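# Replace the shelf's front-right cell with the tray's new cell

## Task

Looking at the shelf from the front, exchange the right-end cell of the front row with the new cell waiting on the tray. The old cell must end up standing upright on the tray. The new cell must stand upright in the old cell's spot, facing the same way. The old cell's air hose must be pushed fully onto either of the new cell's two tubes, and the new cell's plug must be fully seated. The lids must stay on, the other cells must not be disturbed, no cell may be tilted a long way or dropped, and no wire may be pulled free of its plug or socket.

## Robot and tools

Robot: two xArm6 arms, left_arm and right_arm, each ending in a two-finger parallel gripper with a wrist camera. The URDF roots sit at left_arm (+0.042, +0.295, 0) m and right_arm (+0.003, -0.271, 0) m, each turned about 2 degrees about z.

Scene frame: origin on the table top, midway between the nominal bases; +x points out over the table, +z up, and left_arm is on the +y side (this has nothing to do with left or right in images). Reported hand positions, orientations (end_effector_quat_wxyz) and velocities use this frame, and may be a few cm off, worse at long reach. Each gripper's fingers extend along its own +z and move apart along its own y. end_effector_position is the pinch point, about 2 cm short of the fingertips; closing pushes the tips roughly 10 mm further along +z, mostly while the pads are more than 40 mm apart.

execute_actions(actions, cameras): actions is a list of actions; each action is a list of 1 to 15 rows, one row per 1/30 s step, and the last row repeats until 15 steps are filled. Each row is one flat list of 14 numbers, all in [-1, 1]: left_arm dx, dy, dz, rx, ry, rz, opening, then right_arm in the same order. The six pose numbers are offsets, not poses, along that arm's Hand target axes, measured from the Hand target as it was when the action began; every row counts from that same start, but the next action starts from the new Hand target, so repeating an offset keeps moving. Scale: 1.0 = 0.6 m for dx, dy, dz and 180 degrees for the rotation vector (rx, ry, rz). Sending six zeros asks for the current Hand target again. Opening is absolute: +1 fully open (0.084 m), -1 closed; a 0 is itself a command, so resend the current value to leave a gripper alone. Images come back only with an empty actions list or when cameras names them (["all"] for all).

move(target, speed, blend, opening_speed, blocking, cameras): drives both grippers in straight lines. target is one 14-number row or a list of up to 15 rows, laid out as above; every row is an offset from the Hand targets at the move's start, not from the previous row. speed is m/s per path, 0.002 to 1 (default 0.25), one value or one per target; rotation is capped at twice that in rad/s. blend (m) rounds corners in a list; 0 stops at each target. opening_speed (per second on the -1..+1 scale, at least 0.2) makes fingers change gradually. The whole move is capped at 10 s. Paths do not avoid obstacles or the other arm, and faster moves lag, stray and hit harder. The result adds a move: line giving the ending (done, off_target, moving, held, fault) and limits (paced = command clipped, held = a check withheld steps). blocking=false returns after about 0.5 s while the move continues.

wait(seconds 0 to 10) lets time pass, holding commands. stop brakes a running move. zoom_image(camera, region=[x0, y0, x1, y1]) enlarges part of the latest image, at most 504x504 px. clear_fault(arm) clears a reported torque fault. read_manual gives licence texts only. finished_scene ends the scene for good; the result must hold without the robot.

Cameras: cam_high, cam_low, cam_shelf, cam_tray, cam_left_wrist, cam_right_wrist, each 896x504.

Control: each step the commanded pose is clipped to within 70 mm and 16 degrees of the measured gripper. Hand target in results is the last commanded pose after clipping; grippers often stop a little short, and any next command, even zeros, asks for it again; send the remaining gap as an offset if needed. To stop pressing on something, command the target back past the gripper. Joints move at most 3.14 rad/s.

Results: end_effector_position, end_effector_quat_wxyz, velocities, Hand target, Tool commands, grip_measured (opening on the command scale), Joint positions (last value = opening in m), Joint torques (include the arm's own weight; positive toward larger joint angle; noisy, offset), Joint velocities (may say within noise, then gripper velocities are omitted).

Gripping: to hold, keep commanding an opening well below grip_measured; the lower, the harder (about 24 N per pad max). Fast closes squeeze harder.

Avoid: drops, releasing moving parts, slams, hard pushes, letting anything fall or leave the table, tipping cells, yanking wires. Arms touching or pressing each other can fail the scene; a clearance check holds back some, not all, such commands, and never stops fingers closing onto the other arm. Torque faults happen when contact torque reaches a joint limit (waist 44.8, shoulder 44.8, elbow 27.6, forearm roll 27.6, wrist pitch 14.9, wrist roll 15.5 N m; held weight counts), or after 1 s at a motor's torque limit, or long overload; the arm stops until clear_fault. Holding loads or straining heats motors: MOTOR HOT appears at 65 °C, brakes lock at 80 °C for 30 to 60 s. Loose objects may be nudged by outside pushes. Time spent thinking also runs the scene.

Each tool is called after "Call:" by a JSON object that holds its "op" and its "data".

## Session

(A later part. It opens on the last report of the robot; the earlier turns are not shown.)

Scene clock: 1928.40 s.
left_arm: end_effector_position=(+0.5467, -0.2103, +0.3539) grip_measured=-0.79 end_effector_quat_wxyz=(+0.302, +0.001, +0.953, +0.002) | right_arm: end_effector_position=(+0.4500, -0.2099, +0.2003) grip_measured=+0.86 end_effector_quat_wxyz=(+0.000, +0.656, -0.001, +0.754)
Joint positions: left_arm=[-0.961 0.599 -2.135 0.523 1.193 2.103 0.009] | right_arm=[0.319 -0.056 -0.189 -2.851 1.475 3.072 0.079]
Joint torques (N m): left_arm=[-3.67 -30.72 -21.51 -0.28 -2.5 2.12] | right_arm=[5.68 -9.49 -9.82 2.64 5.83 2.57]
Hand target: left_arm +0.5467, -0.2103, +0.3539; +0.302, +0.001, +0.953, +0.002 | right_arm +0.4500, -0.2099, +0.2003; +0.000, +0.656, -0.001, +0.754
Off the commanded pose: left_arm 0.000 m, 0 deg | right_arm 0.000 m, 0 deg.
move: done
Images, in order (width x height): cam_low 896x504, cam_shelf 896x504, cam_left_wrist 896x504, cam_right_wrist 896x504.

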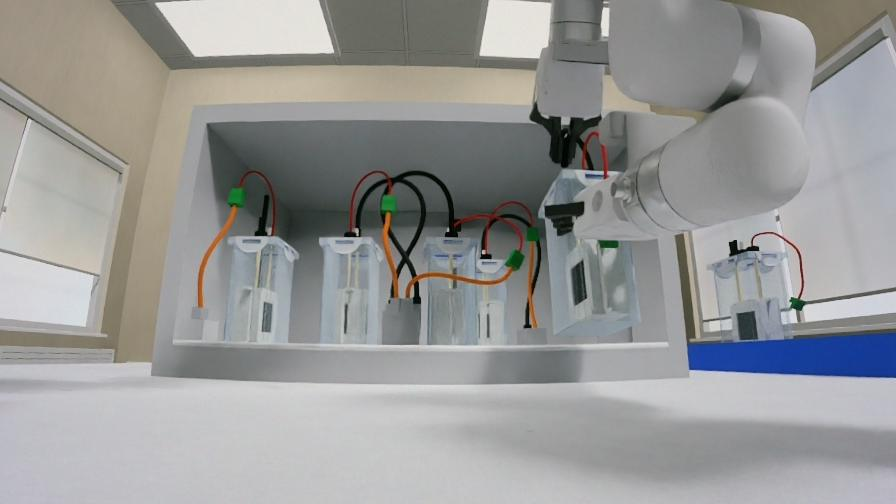

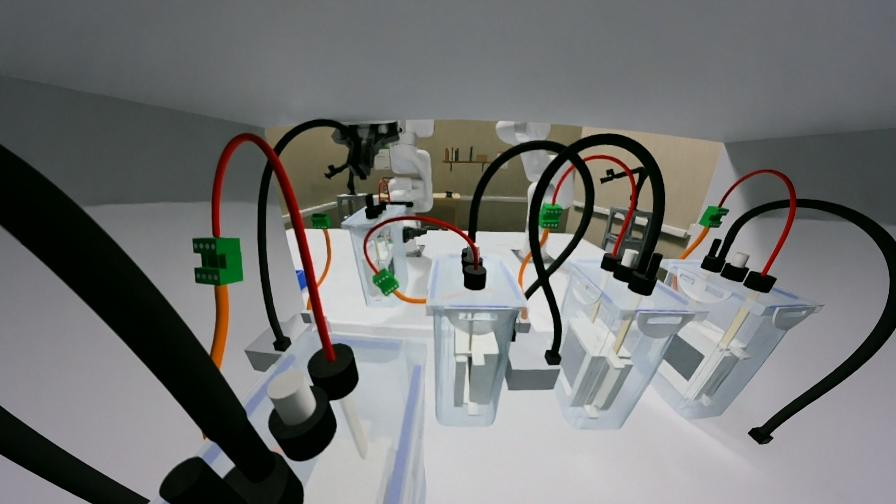

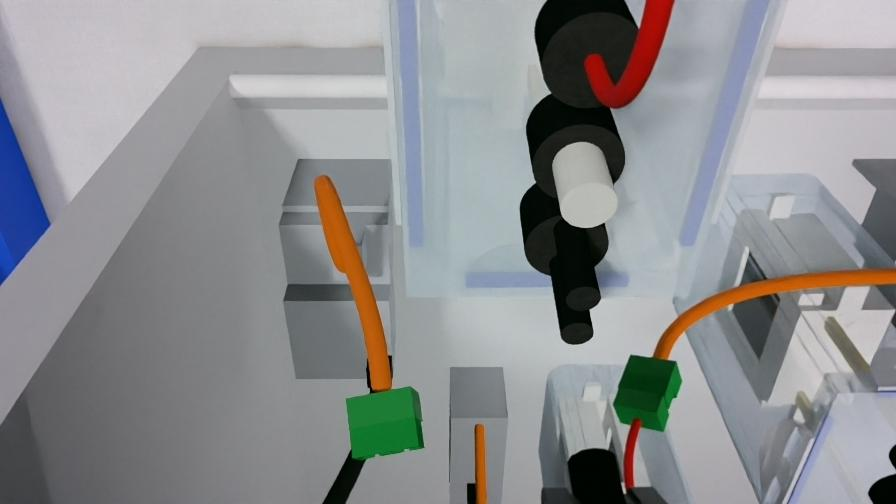

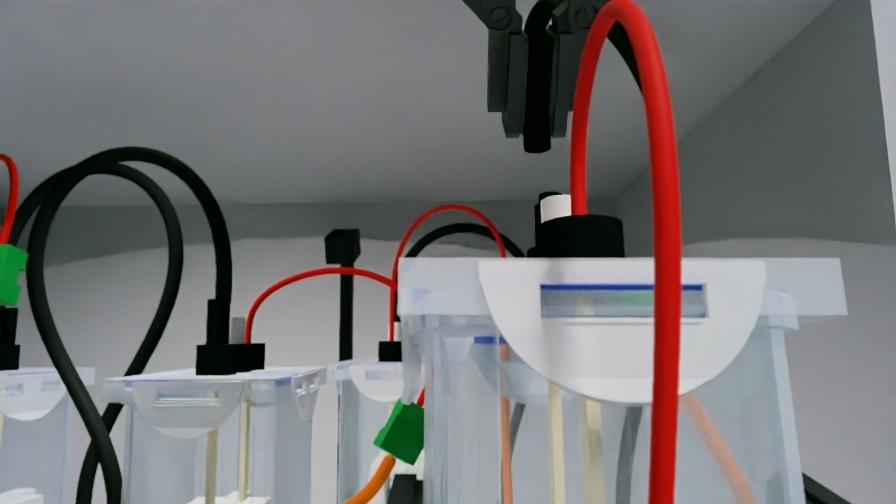

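Call:
{"op": "move", "data": {"target": [[0,0,0,0,0,0,-1,0,0,0,0,0.0111,0,-1],[0,0,0,0,0,0,-1,-0.125,0,0.022,0,0.0111,0,-1]], "speed": [0.03,0.03], "cameras": ["cam_right_wrist","cam_left_wrist","cam_low"]}}

Call:
{"op": "zoom_image", "data": {"camera": "cam_low", "region": [520, 110, 720, 390]}}

Scene clock: 1941.83 s.
left_arm: end_effector_position=(+0.5467, -0.2103, +0.3539) grip_measured=-0.79 end_effector_quat_wxyz=(+0.302, +0.001, +0.953, +0.002) | right_arm: end_effector_position=(+0.4735, -0.2098, +0.1281) grip_measured=+0.86 end_effector_quat_wxyz=(+0.000, +0.643, -0.001, +0.766)
Joint positions: left_arm=[-0.961 0.599 -2.135 0.523 1.193 2.103 0.009] | right_arm=[0.32 0.414 -0.35 -2.845 1.806 3.161 0.079]
Joint torques (N m): left_arm=[-3.75 -31.17 -21.5 -0.13 -2.48 2.06] | right_arm=[-13.08 2.12 -9.01 8.02 -5.24 1.91]
Hand target: left_arm +0.5467, -0.2103, +0.3539; +0.302, +0.001, +0.953, +0.002 | right_arm +0.4734, -0.2098, +0.1279; +0.000, +0.643, -0.001, +0.766
Off the commanded pose: left_arm 0.000 m, 0 deg | right_arm 0.000 m, 0 deg.
move: done
Images, in order (width x height): cam_low 896x504, cam_left_wrist 896x504, cam_right_wrist 896x504.

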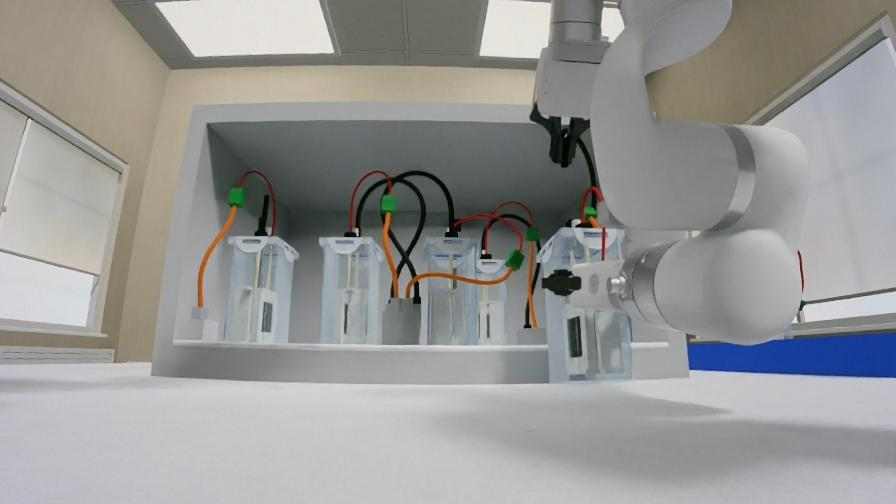

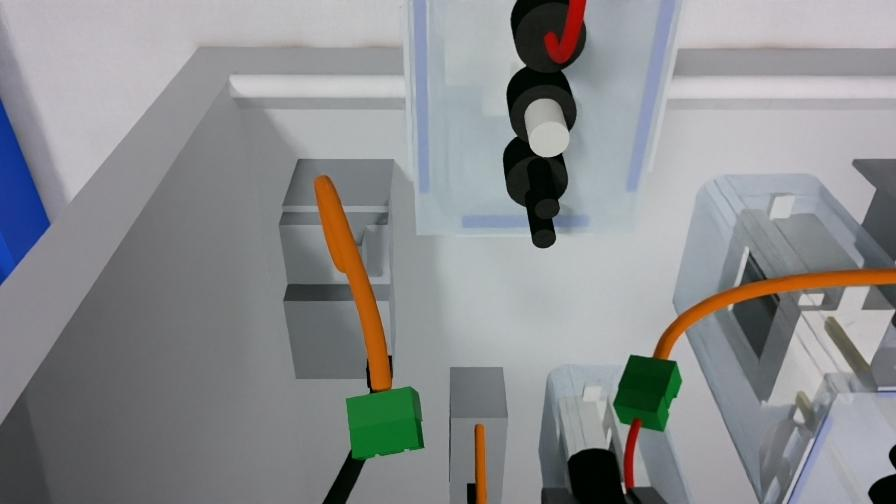

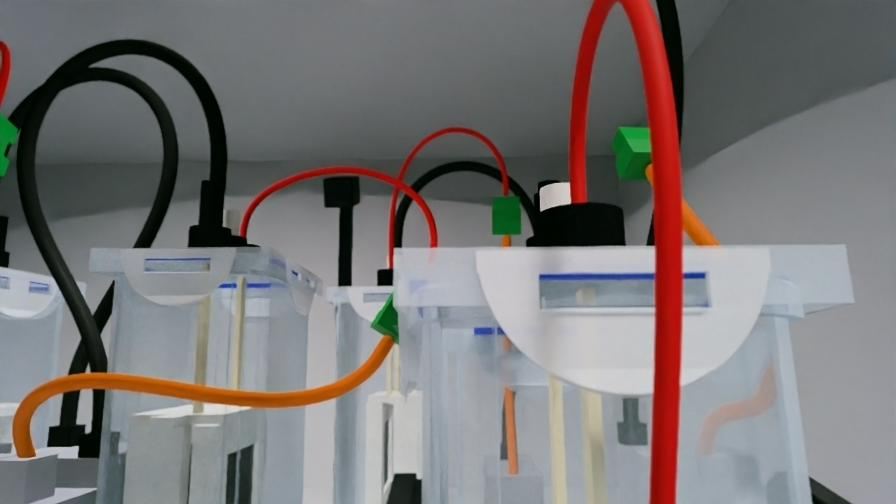

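Scaled by 1.800.

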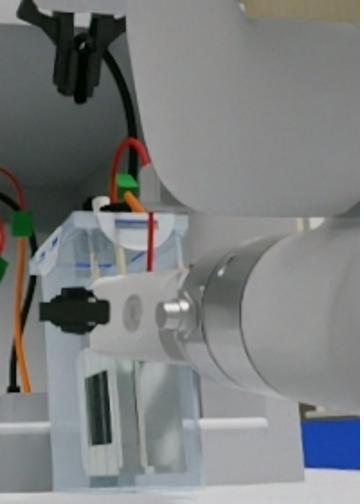

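Call:
{"op": "move", "data": {"target": [[0,0,0,0,0,0,-1,0.0287,0,-0.0051,0,0,0,-1]], "speed": 0.02, "cameras": ["cam_right_wrist","cam_left_wrist","cam_low","cam_high"]}}

Scene clock: 1968.93 s.
left_arm: end_effector_position=(+0.5467, -0.2103, +0.3539) grip_measured=-0.79 end_effector_quat_wxyz=(+0.302, +0.001, +0.953, +0.002) | right_arm: end_effector_position=(+0.4675, -0.2098, +0.1443) grip_measured=+0.86 end_effector_quat_wxyz=(+0.000, +0.643, -0.001, +0.766)
Joint positions: left_arm=[-0.961 0.599 -2.135 0.523 1.193 2.103 0.009] | right_arm=[0.323 0.325 -0.307 -2.844 1.761 3.148 0.079]
Joint torques (N m): left_arm=[-3.67 -31.26 -21.39 -0.1 -2.44 2.05] | right_arm=[5.66 -24.71 -6.16 2.9 4.02 -2.9]
Hand target: left_arm +0.5467, -0.2103, +0.3539; +0.302, +0.001, +0.953, +0.002 | right_arm +0.4675, -0.2098, +0.1443; +0.000, +0.643, -0.001, +0.766
Off the commanded pose: left_arm 0.000 m, 0 deg | right_arm 0.000 m, 0 deg.
move: done
Images, in order (width x height): cam_high 896x504, cam_low 896x504, cam_left_wrist 896x504, cam_right_wrist 896x504.

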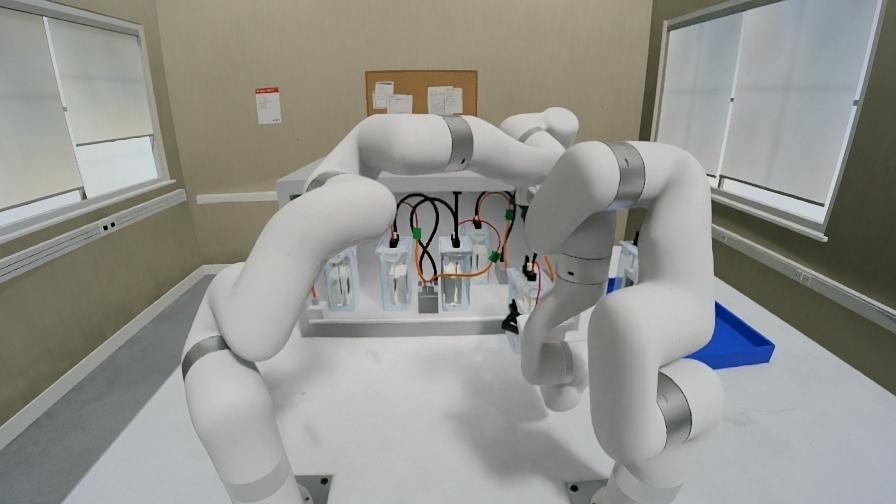

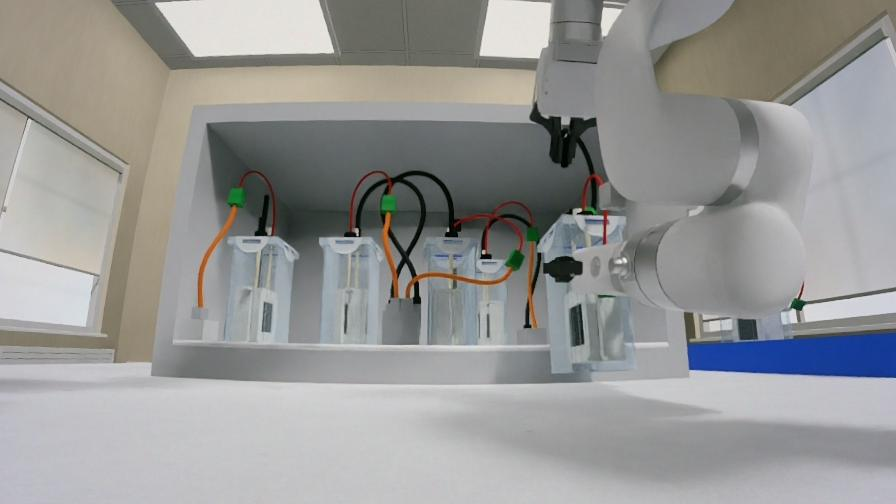

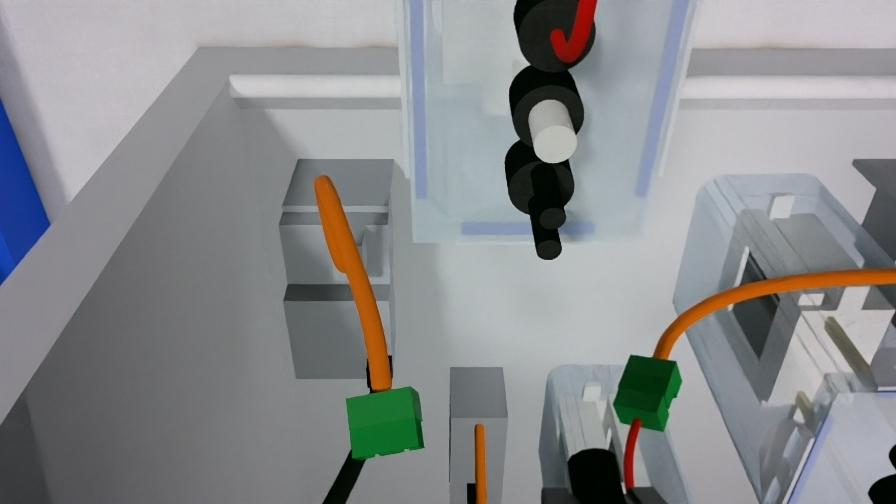

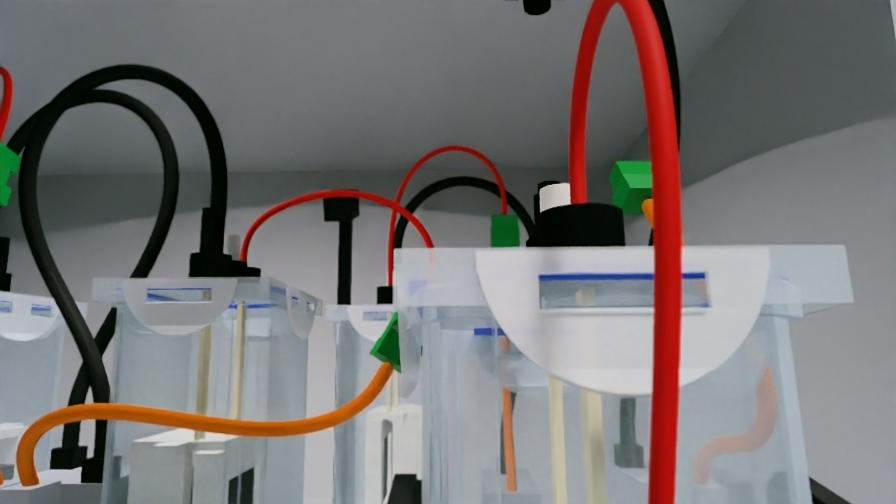

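Call:
{"op": "move", "data": {"target": [[0,0,0,0,0,0,-1,0.0109,0,-0.0616,0,0,0,-1]], "speed": 0.03}}

Scene clock: 1981.00 s.
left_arm: end_effector_position=(+0.5467, -0.2103, +0.3539) grip_measured=-0.79 end_effector_quat_wxyz=(+0.302, +0.001, +0.953, +0.002) | right_arm: end_effector_position=(+0.4299, -0.2098, +0.1443) grip_measured=+0.86 end_effector_quat_wxyz=(+0.000, +0.643, -0.001, +0.766)
Joint positions: left_arm=[-0.961 0.599 -2.135 0.523 1.193 2.103 0.009] | right_arm=[0.397 0.293 -0.198 -2.764 1.832 3.178 0.079]
Joint torques (N m): left_arm=[-3.78 -31.68 -21.37 -0.09 -2.46 2.07] | right_arm=[5.58 -22.48 -4.99 3.34 6.03 2.64]
Hand target: left_arm +0.5467, -0.2103, +0.3539; +0.302, +0.001, +0.953, +0.002 | right_arm +0.4299, -0.2098, +0.1443; +0.000, +0.643, -0.001, +0.766
Off the commanded pose: left_arm 0.000 m, 0 deg | right_arm 0.000 m, 0 deg.
move: done

Call:
{"op": "move", "data": {"target": [[0,0,0,0,0,0,-1,-0.0197,0,-0.0035,0,0,0,-1]], "speed": 0.02}}

Call:
{"op": "move", "data": {"target": [[0,0,0,0,0,0,-1,-0.0082,0,-0.0015,0,0,0,-1]], "speed": 0.02}}

Call:
{"op": "move", "data": {"target": [[0,0,0,0,0,0,-1,-0.0082,0,-0.0015,0,0,0,-1]], "speed": 0.02, "cameras": ["cam_right_wrist","cam_left_wrist","cam_low"]}}

Scene clock: 1986.83 s.
left_arm: end_effector_position=(+0.5467, -0.2103, +0.3539) grip_measured=-0.79 end_effector_quat_wxyz=(+0.302, +0.001, +0.953, +0.002) | right_arm: end_effector_position=(+0.4299, -0.2098, +0.1323) grip_measured=+0.86 end_effector_quat_wxyz=(+0.000, +0.643, -0.001, +0.766)
Joint positions: left_arm=[-0.961 0.599 -2.135 0.523 1.193 2.103 0.009] | right_arm=[0.405 0.365 -0.22 -2.75 1.878 3.198 0.079]
Joint torques (N m): left_arm=[-3.78 -31.83 -21.4 0.08 -2.48 1.99] | right_arm=[5.81 -11.23 -9.48 3.36 6.02 2.57]
Hand target: left_arm +0.5467, -0.2103, +0.3539; +0.302, +0.001, +0.953, +0.002 | right_arm +0.4299, -0.2098, +0.1323; +0.000, +0.643, -0.001, +0.766
Off the commanded pose: left_arm 0.000 m, 0 deg | right_arm 0.000 m, 0 deg.
move: done

Scene clock: 1987.63 s.
left_arm: end_effector_position=(+0.5467, -0.2103, +0.3539) grip_measured=-0.79 end_effector_quat_wxyz=(+0.302, +0.001, +0.953, +0.002) | right_arm: end_effector_position=(+0.4299, -0.2098, +0.1275) grip_measured=+0.86 end_effector_quat_wxyz=(+0.000, +0.643, -0.001, +0.766)
Joint positions: left_arm=[-0.961 0.599 -2.135 0.523 1.193 2.103 0.009] | right_arm=[0.409 0.394 -0.23 -2.744 1.897 3.207 0.079]
Joint torques (N m): left_arm=[-3.68 -32.04 -21.34 -0.1 -2.5 2.03] | right_arm=[5.69 -5.33 -5.37 3.07 0.59 3.12]
Hand target: left_arm +0.5467, -0.2103, +0.3539; +0.302, +0.001, +0.953, +0.002 | right_arm +0.4299, -0.2098, +0.1273; +0.000, +0.643, -0.001, +0.766
Off the commanded pose: left_arm 0.000 m, 0 deg | right_arm 0.000 m, 0 deg.
move: done

Scene clock: 1988.43 s.
left_arm: end_effector_position=(+0.5467, -0.2103, +0.3539) grip_measured=-0.79 end_effector_quat_wxyz=(+0.302, +0.001, +0.953, +0.002) | right_arm: end_effector_position=(+0.4299, -0.2098, +0.1228) grip_measured=+0.86 end_effector_quat_wxyz=(+0.000, +0.643, -0.001, +0.766)
Joint positions: left_arm=[-0.961 0.599 -2.135 0.523 1.193 2.103 0.009] | right_arm=[0.412 0.423 -0.24 -2.737 1.915 3.215 0.079]
Joint torques (N m): left_arm=[-3.58 -32.25 -21.3 -0.04 -2.5 1.96] | right_arm=[6.24 5.32 0.32 1.31 -5.91 3.98]
Hand target: left_arm +0.5467, -0.2103, +0.3539; +0.302, +0.001, +0.953, +0.002 | right_arm +0.4298, -0.2098, +0.1223; +0.000, +0.643, -0.001, +0.766
Off the commanded pose: left_arm 0.000 m, 0 deg | right_arm 0.000 m, 0 deg.
move: done
Images, in order (width x height): cam_low 896x504, cam_left_wrist 896x504, cam_right_wrist 896x504.

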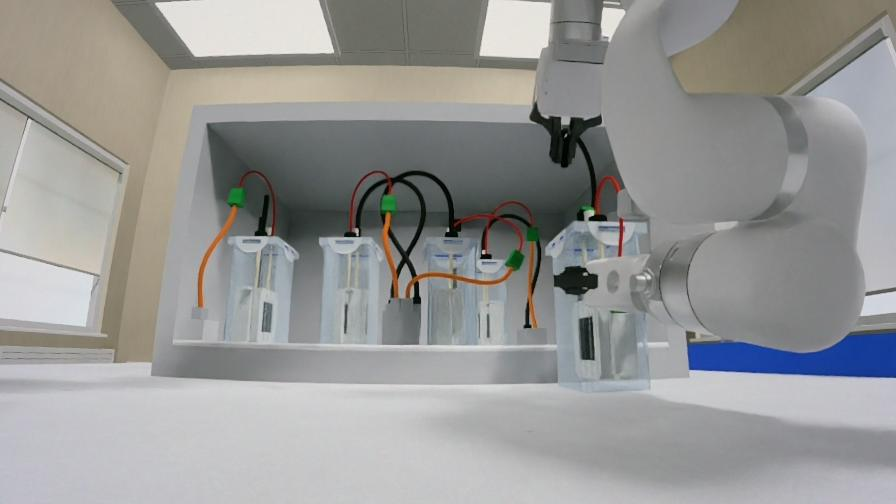

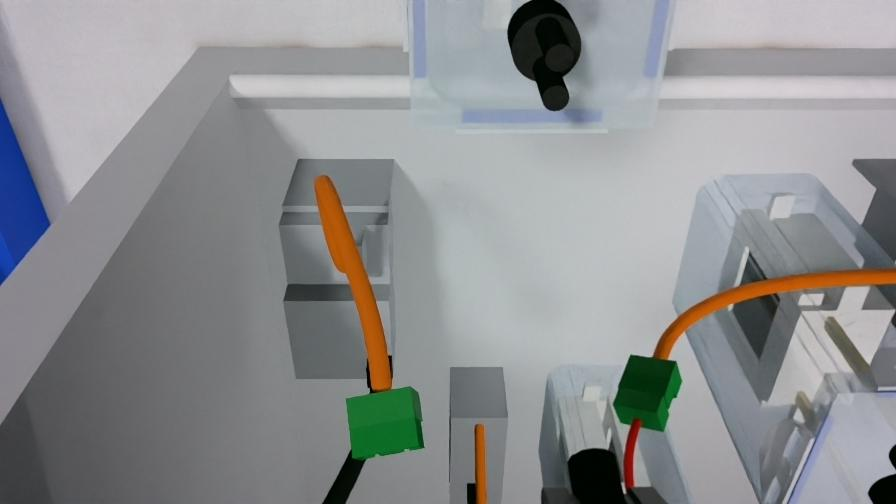

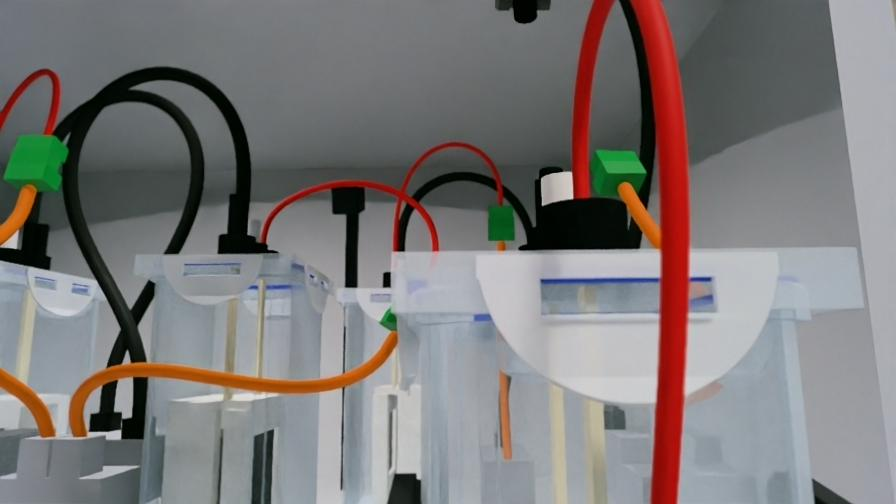

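Call:
{"op": "zoom_image", "data": {"camera": "cam_low", "region": [520, 180, 720, 420]}}

Call:
{"op": "wait", "data": {"seconds": 0.1, "cameras": ["cam_high","cam_tray","cam_shelf"]}}

Call:
{"op": "zoom_image", "data": {"camera": "cam_tray", "region": [0, 180, 240, 504]}}

Call:
{"op": "zoom_image", "data": {"camera": "cam_high", "region": [440, 220, 680, 450]}}

Call:
{"op": "zoom_image", "data": {"camera": "cam_shelf", "region": [280, 100, 460, 330]}}

Scaled by 2.100.

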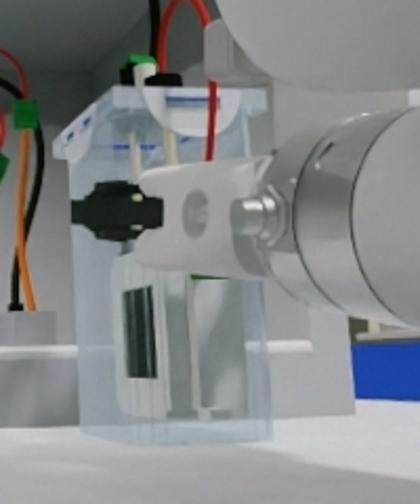

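Scene clock: 1995.23 s.
left_arm: end_effector_position=(+0.5467, -0.2103, +0.3539) grip_measured=-0.79 end_effector_quat_wxyz=(+0.302, +0.001, +0.953, +0.002) | right_arm: end_effector_position=(+0.4299, -0.2098, +0.1227) grip_measured=+0.86 end_effector_quat_wxyz=(+0.000, +0.643, -0.001, +0.766)
Joint positions: left_arm=[-0.961 0.599 -2.135 0.523 1.193 2.103 0.009] | right_arm=[0.412 0.423 -0.239 -2.737 1.915 3.215 0.079]
Joint torques (N m): left_arm=[-3.68 -32.2 -21.26 -0.01 -2.47 1.98] | right_arm=[6.56 6.83 6.02 -4.04 -5.89 3.84]
Hand target: left_arm +0.5467, -0.2103, +0.3539; +0.302, +0.001, +0.953, +0.002 | right_arm +0.4298, -0.2098, +0.1223; +0.000, +0.643, -0.001, +0.766
Tool commands: left_gripper/opening=-1.0 right_gripper/opening=-1.0
Off the commanded pose: left_arm 0.000 m, 0 deg | right_arm 0.000 m, 0 deg.
wait: 0.10 s; at rest from the start
Images, in order (width x height): cam_high 896x504, cam_shelf 896x504, cam_tray 896x504.

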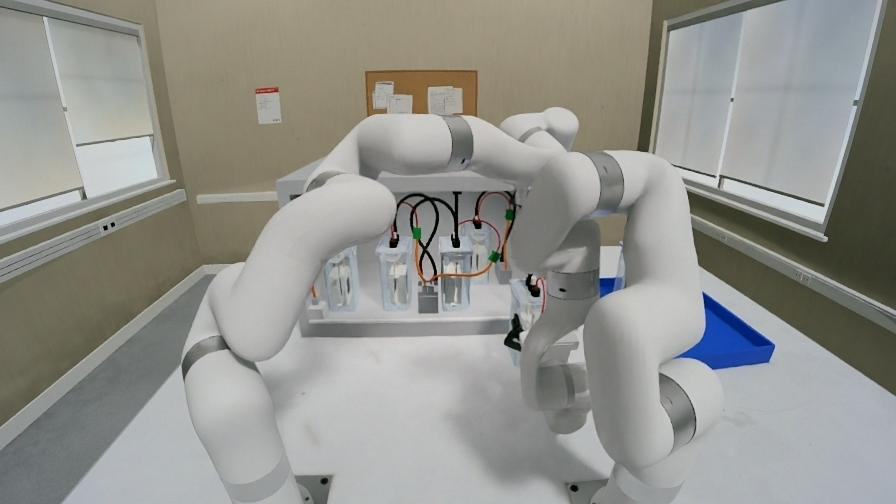

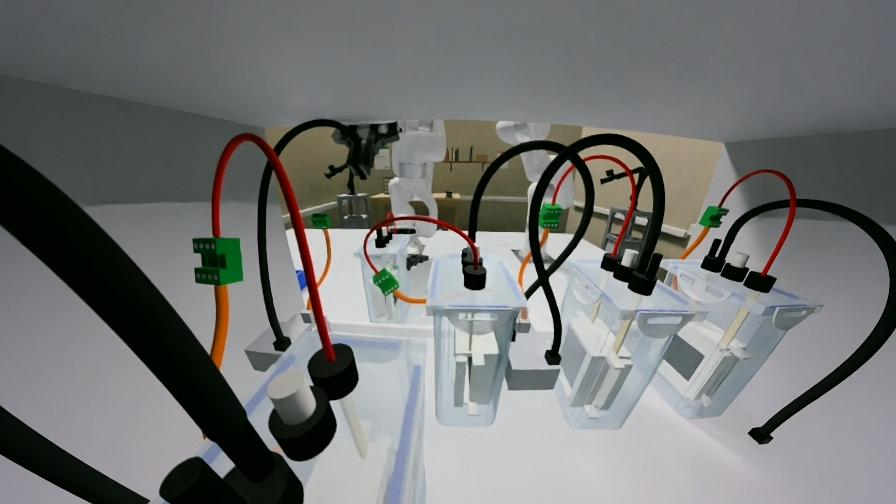

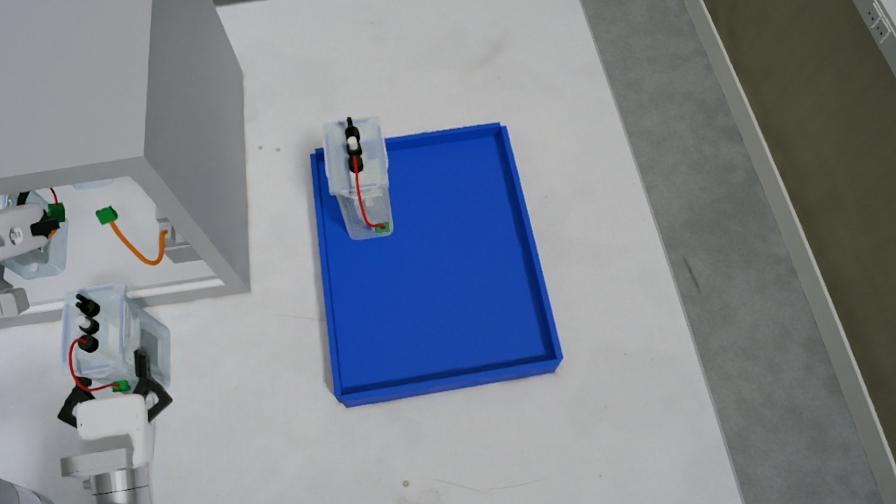

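Scaled by 1.556.

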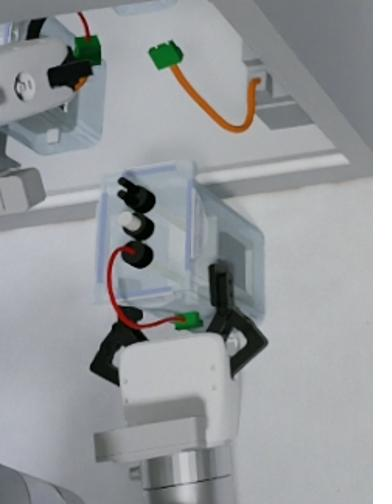

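Scaled by 2.100.

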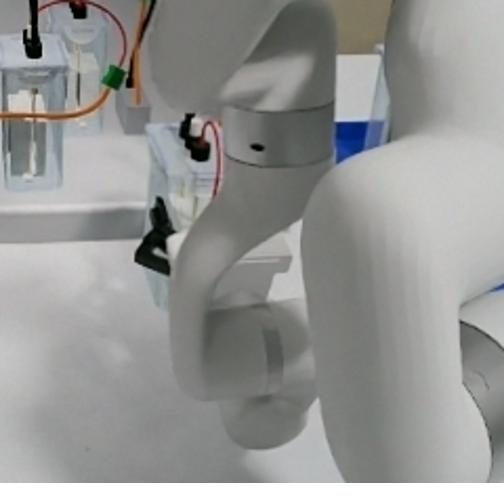

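Scaled by 2.191.

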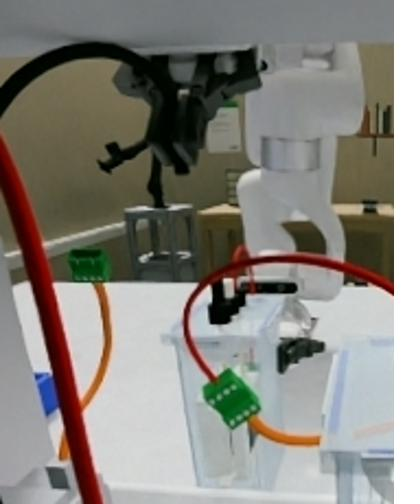

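Call:
{"op": "move", "data": {"target": [[0,0,0,0,0,0,-1,0,0,0,0,0,0,1]], "opening_speed": 0.4, "cameras": ["cam_right_wrist","cam_left_wrist"]}}

Scene clock: 2007.73 s.
left_arm: end_effector_position=(+0.5467, -0.2103, +0.3539) grip_measured=-0.79 end_effector_quat_wxyz=(+0.302, +0.001, +0.953, +0.002) | right_arm: end_effector_position=(+0.4298, -0.2098, +0.1223) grip_measured=+1.00 end_effector_quat_wxyz=(+0.000, +0.643, -0.001, +0.766)
Joint positions: left_arm=[-0.961 0.599 -2.135 0.523 1.193 2.103 0.009] | right_arm=[0.412 0.423 -0.239 -2.737 1.914 3.216 0.084]
Joint torques (N m): left_arm=[-3.72 -32.62 -21.22 -0.02 -2.5 1.94] | right_arm=[1.78 -18.18 -5.57 -0.9 2.69 -0.05]
Hand target: left_arm +0.5467, -0.2103, +0.3539; +0.302, +0.001, +0.953, +0.002 | right_arm +0.4298, -0.2098, +0.1223; +0.000, +0.643, -0.001, +0.766
Off the commanded pose: left_arm 0.000 m, 0 deg | right_arm 0.000 m, 0 deg.
move: done
Images, in order (width x height): cam_left_wrist 896x504, cam_right_wrist 896x504.

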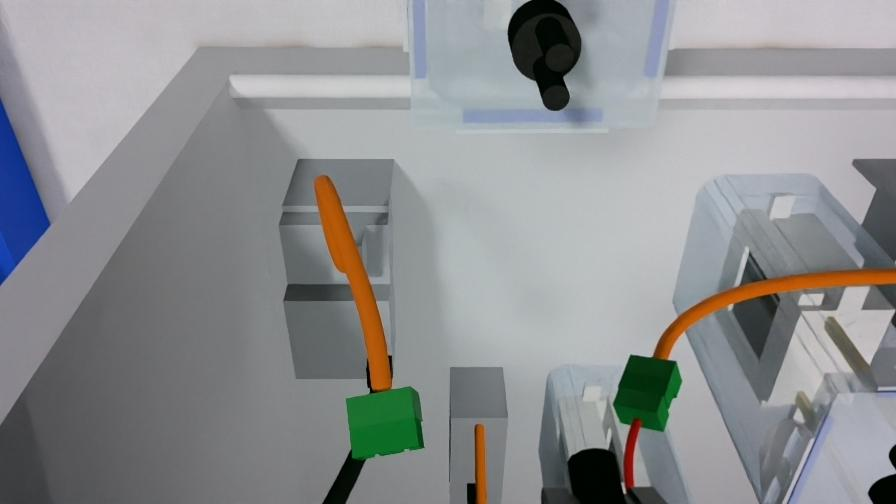

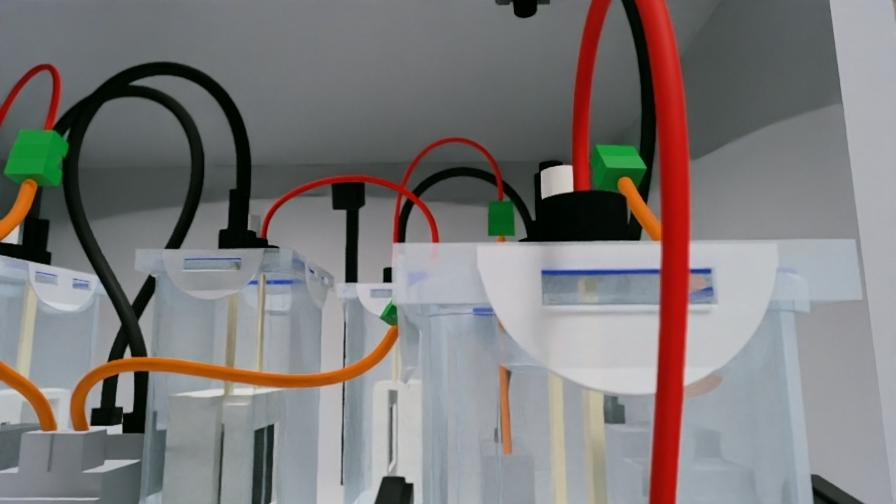

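Call:
{"op": "move", "data": {"target": [[0,0,0,0,0,0,-1,-0.0054,0,-0.0077,0,-0.0556,0,1]], "speed": 0.05, "cameras": ["cam_right_wrist","cam_left_wrist","cam_tray"]}}

Call:
{"op": "zoom_image", "data": {"camera": "cam_tray", "region": [0, 220, 240, 504]}}

Scene clock: 2019.17 s.
left_arm: end_effector_position=(+0.5467, -0.2103, +0.3539) grip_measured=-0.79 end_effector_quat_wxyz=(+0.302, +0.001, +0.953, +0.002) | right_arm: end_effector_position=(+0.4258, -0.2098, +0.1183) grip_measured=+1.00 end_effector_quat_wxyz=(+0.000, +0.707, -0.001, +0.707)
Joint positions: left_arm=[-0.961 0.599 -2.135 0.523 1.193 2.103 0.009] | right_arm=[0.373 0.183 -0.184 -2.796 1.569 3.142 0.084]
Joint torques (N m): left_arm=[-3.72 -32.88 -21.08 0.06 -2.51 1.87] | right_arm=[-5.17 -16.21 -1.93 -2.82 0.54 -2.91]
Hand target: left_arm +0.5467, -0.2103, +0.3539; +0.302, +0.001, +0.953, +0.002 | right_arm +0.4258, -0.2098, +0.1183; +0.000, +0.707, -0.001, +0.707
Off the commanded pose: left_arm 0.000 m, 0 deg | right_arm 0.000 m, 0 deg.
move: done
Images, in order (width x height): cam_tray 896x504, cam_left_wrist 896x504, cam_right_wrist 896x504.

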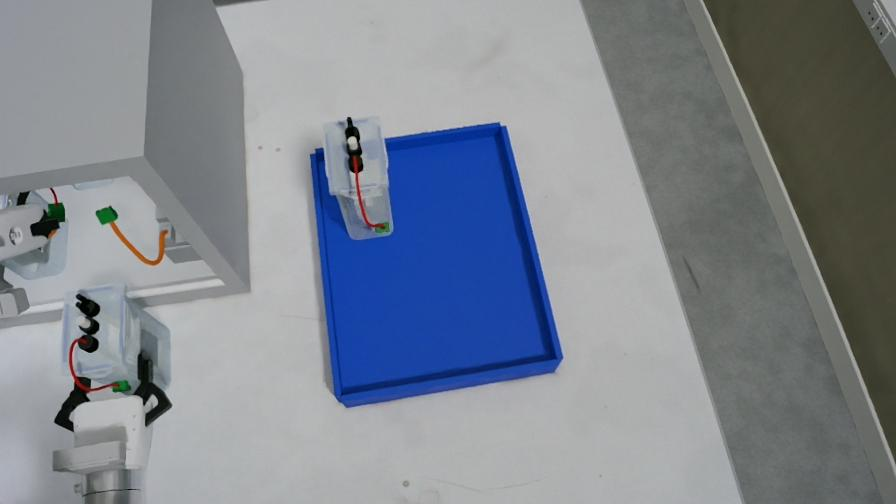

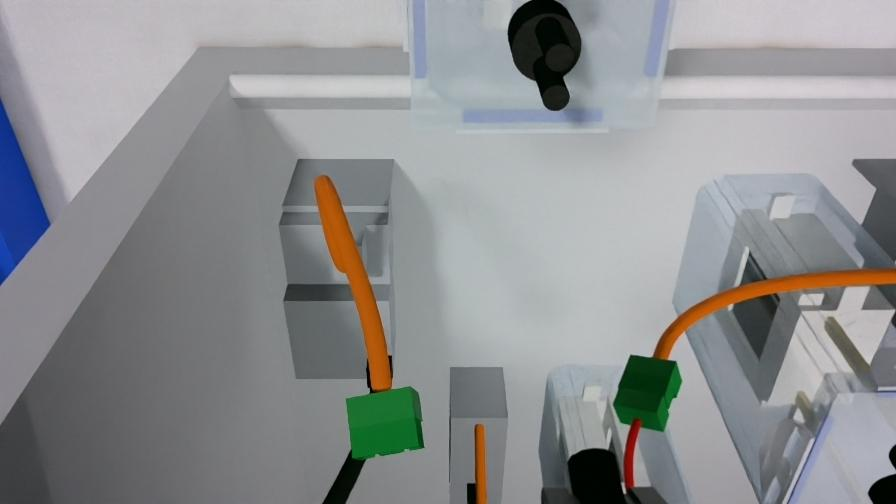

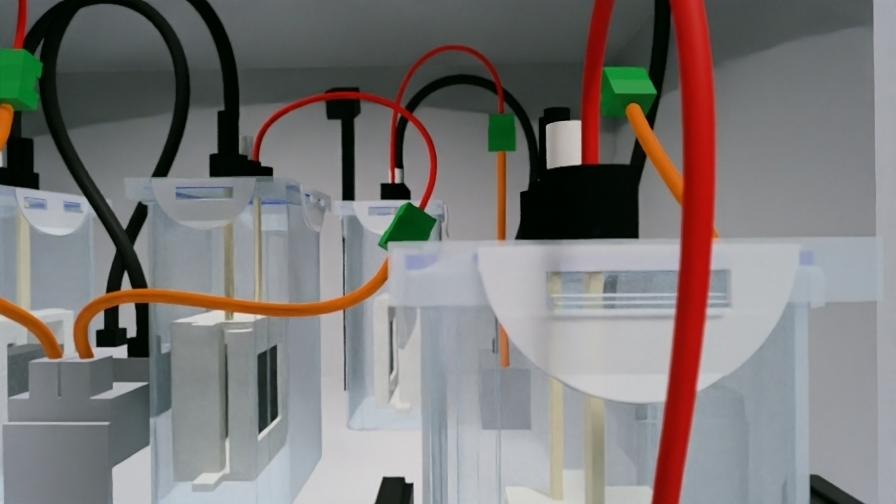

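Scaled by 1.775.

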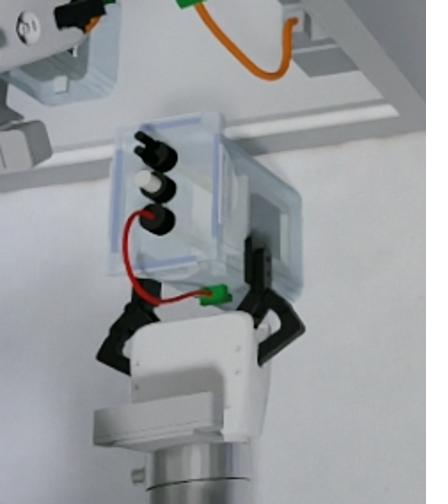

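Call:
{"op": "move", "data": {"target": [[0,0,0,0,0,0,-1,0,0,0,0,0,0,-1]], "opening_speed": 0.4}}

Call:
{"op": "move", "data": {"target": [[0.0628,0,-0.044,0,0,0,-1,0,0,0,0,0,0,-1],[0.1202,0,0.0379,0,0,0,-1,0,0,0,0,0,0,-1]], "speed": 0.06, "blend": [0.01,0], "cameras": ["cam_right_wrist","cam_left_wrist","cam_low","cam_shelf"]}}

Call:
{"op": "zoom_image", "data": {"camera": "cam_right_wrist", "region": [440, 0, 740, 250]}}

Call:
{"op": "zoom_image", "data": {"camera": "cam_left_wrist", "region": [440, 250, 740, 504]}}

Call:
{"op": "zoom_image", "data": {"camera": "cam_low", "region": [520, 110, 720, 390]}}

Scene clock: 2042.77 s.
left_arm: end_effector_position=(+0.5467, -0.2103, +0.3539) grip_measured=-0.79 end_effector_quat_wxyz=(+0.302, +0.001, +0.953, +0.002) | right_arm: end_effector_position=(+0.4258, -0.2098, +0.1184) grip_measured=+0.86 end_effector_quat_wxyz=(+0.000, +0.707, -0.001, +0.707)
Joint positions: left_arm=[-0.961 0.599 -2.135 0.523 1.193 2.103 0.009] | right_arm=[0.373 0.183 -0.184 -2.796 1.569 3.142 0.079]
Joint torques (N m): left_arm=[-3.74 -32.93 -20.93 0.22 -2.49 1.8] | right_arm=[4.7 -9.32 -7.59 -2.8 0.59 1.81]
Hand target: left_arm +0.5467, -0.2103, +0.3539; +0.302, +0.001, +0.953, +0.002 | right_arm +0.4258, -0.2098, +0.1183; +0.000, +0.707, -0.001, +0.707
Off the commanded pose: left_arm 0.000 m, 0 deg | right_arm 0.000 m, 0 deg.
move: done

Scene clock: 2044.90 s.
left_arm: end_effector_position=(+0.5008, -0.2100, +0.2938) grip_measured=-0.79 end_effector_quat_wxyz=(+0.302, +0.001, +0.953, +0.002) | right_arm: end_effector_position=(+0.4258, -0.2098, +0.1184) grip_measured=+0.86 end_effector_quat_wxyz=(+0.000, +0.707, -0.001, +0.707)
Joint positions: left_arm=[-1.009 0.454 -1.761 0.597 1.023 1.922 0.009] | right_arm=[0.373 0.183 -0.184 -2.796 1.569 3.142 0.079]
Joint torques (N m): left_arm=[4.42 -21.87 -18.72 1.82 -2.91 -2.76] | right_arm=[4.83 -6.32 -7.52 -2.8 0.61 1.84]
Hand target: left_arm +0.5008, -0.2100, +0.2937; +0.302, +0.001, +0.953, +0.002 | right_arm +0.4258, -0.2098, +0.1183; +0.000, +0.707, -0.001, +0.707
Off the commanded pose: left_arm 0.000 m, 0 deg | right_arm 0.000 m, 0 deg.
move: done
Images, in order (width x height): cam_low 896x504, cam_shelf 896x504, cam_left_wrist 896x504, cam_right_wrist 896x504.

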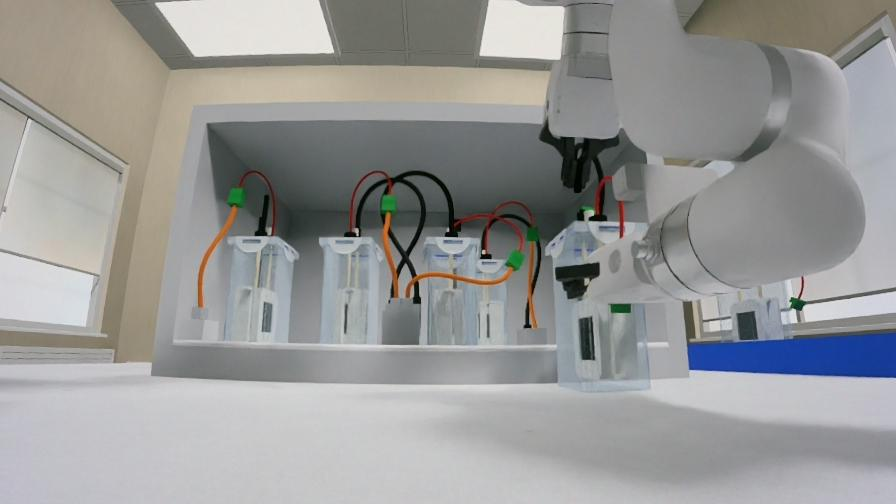

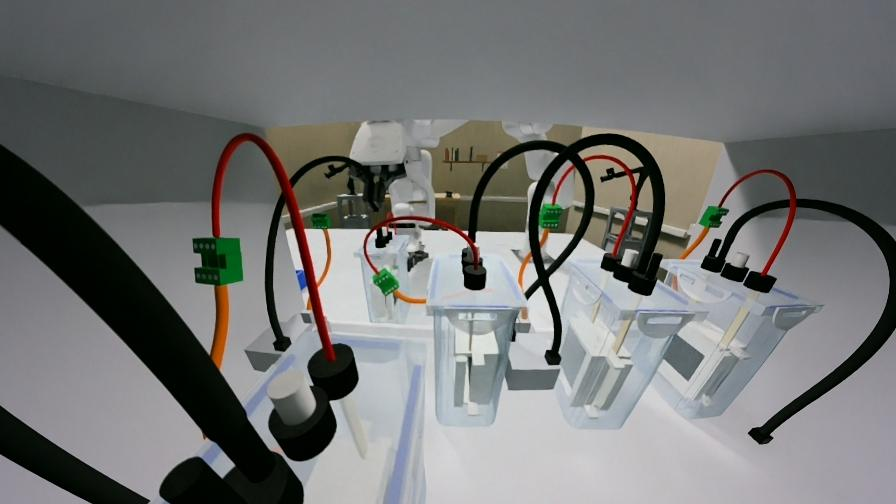

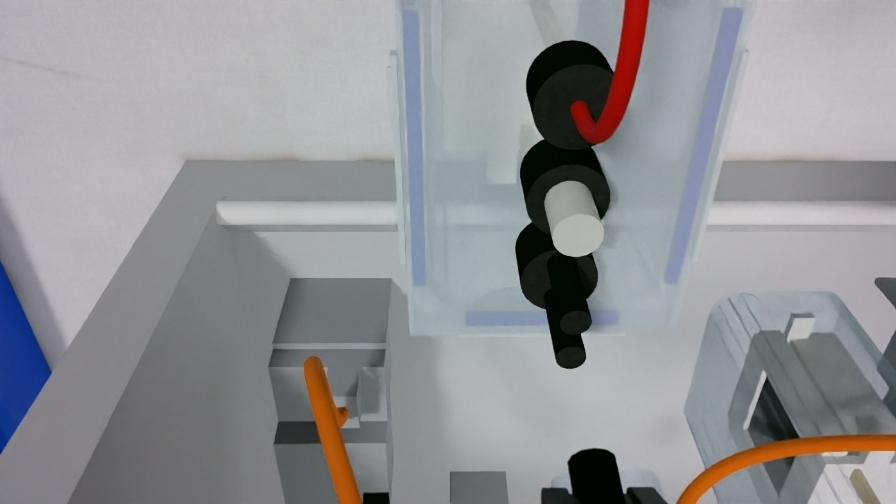

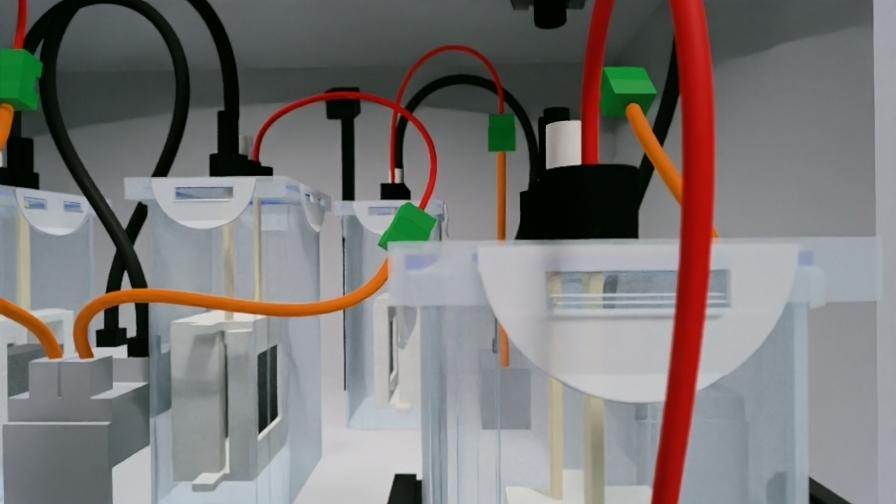

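Scaled by 1.680.

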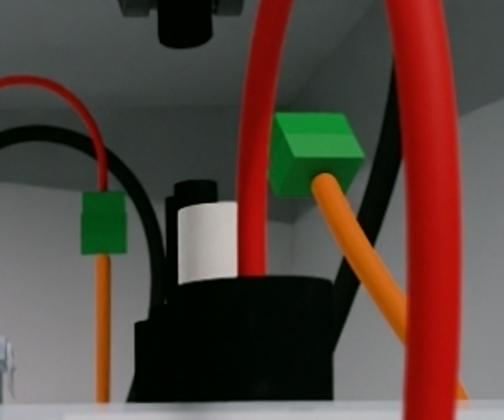

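Scaled by 1.680.

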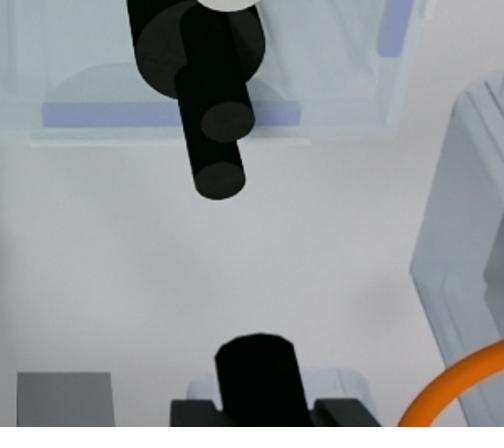

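Scaled by 1.800.

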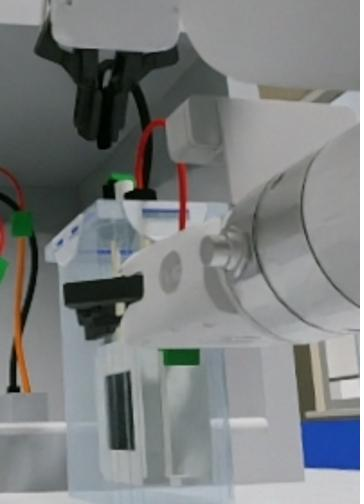

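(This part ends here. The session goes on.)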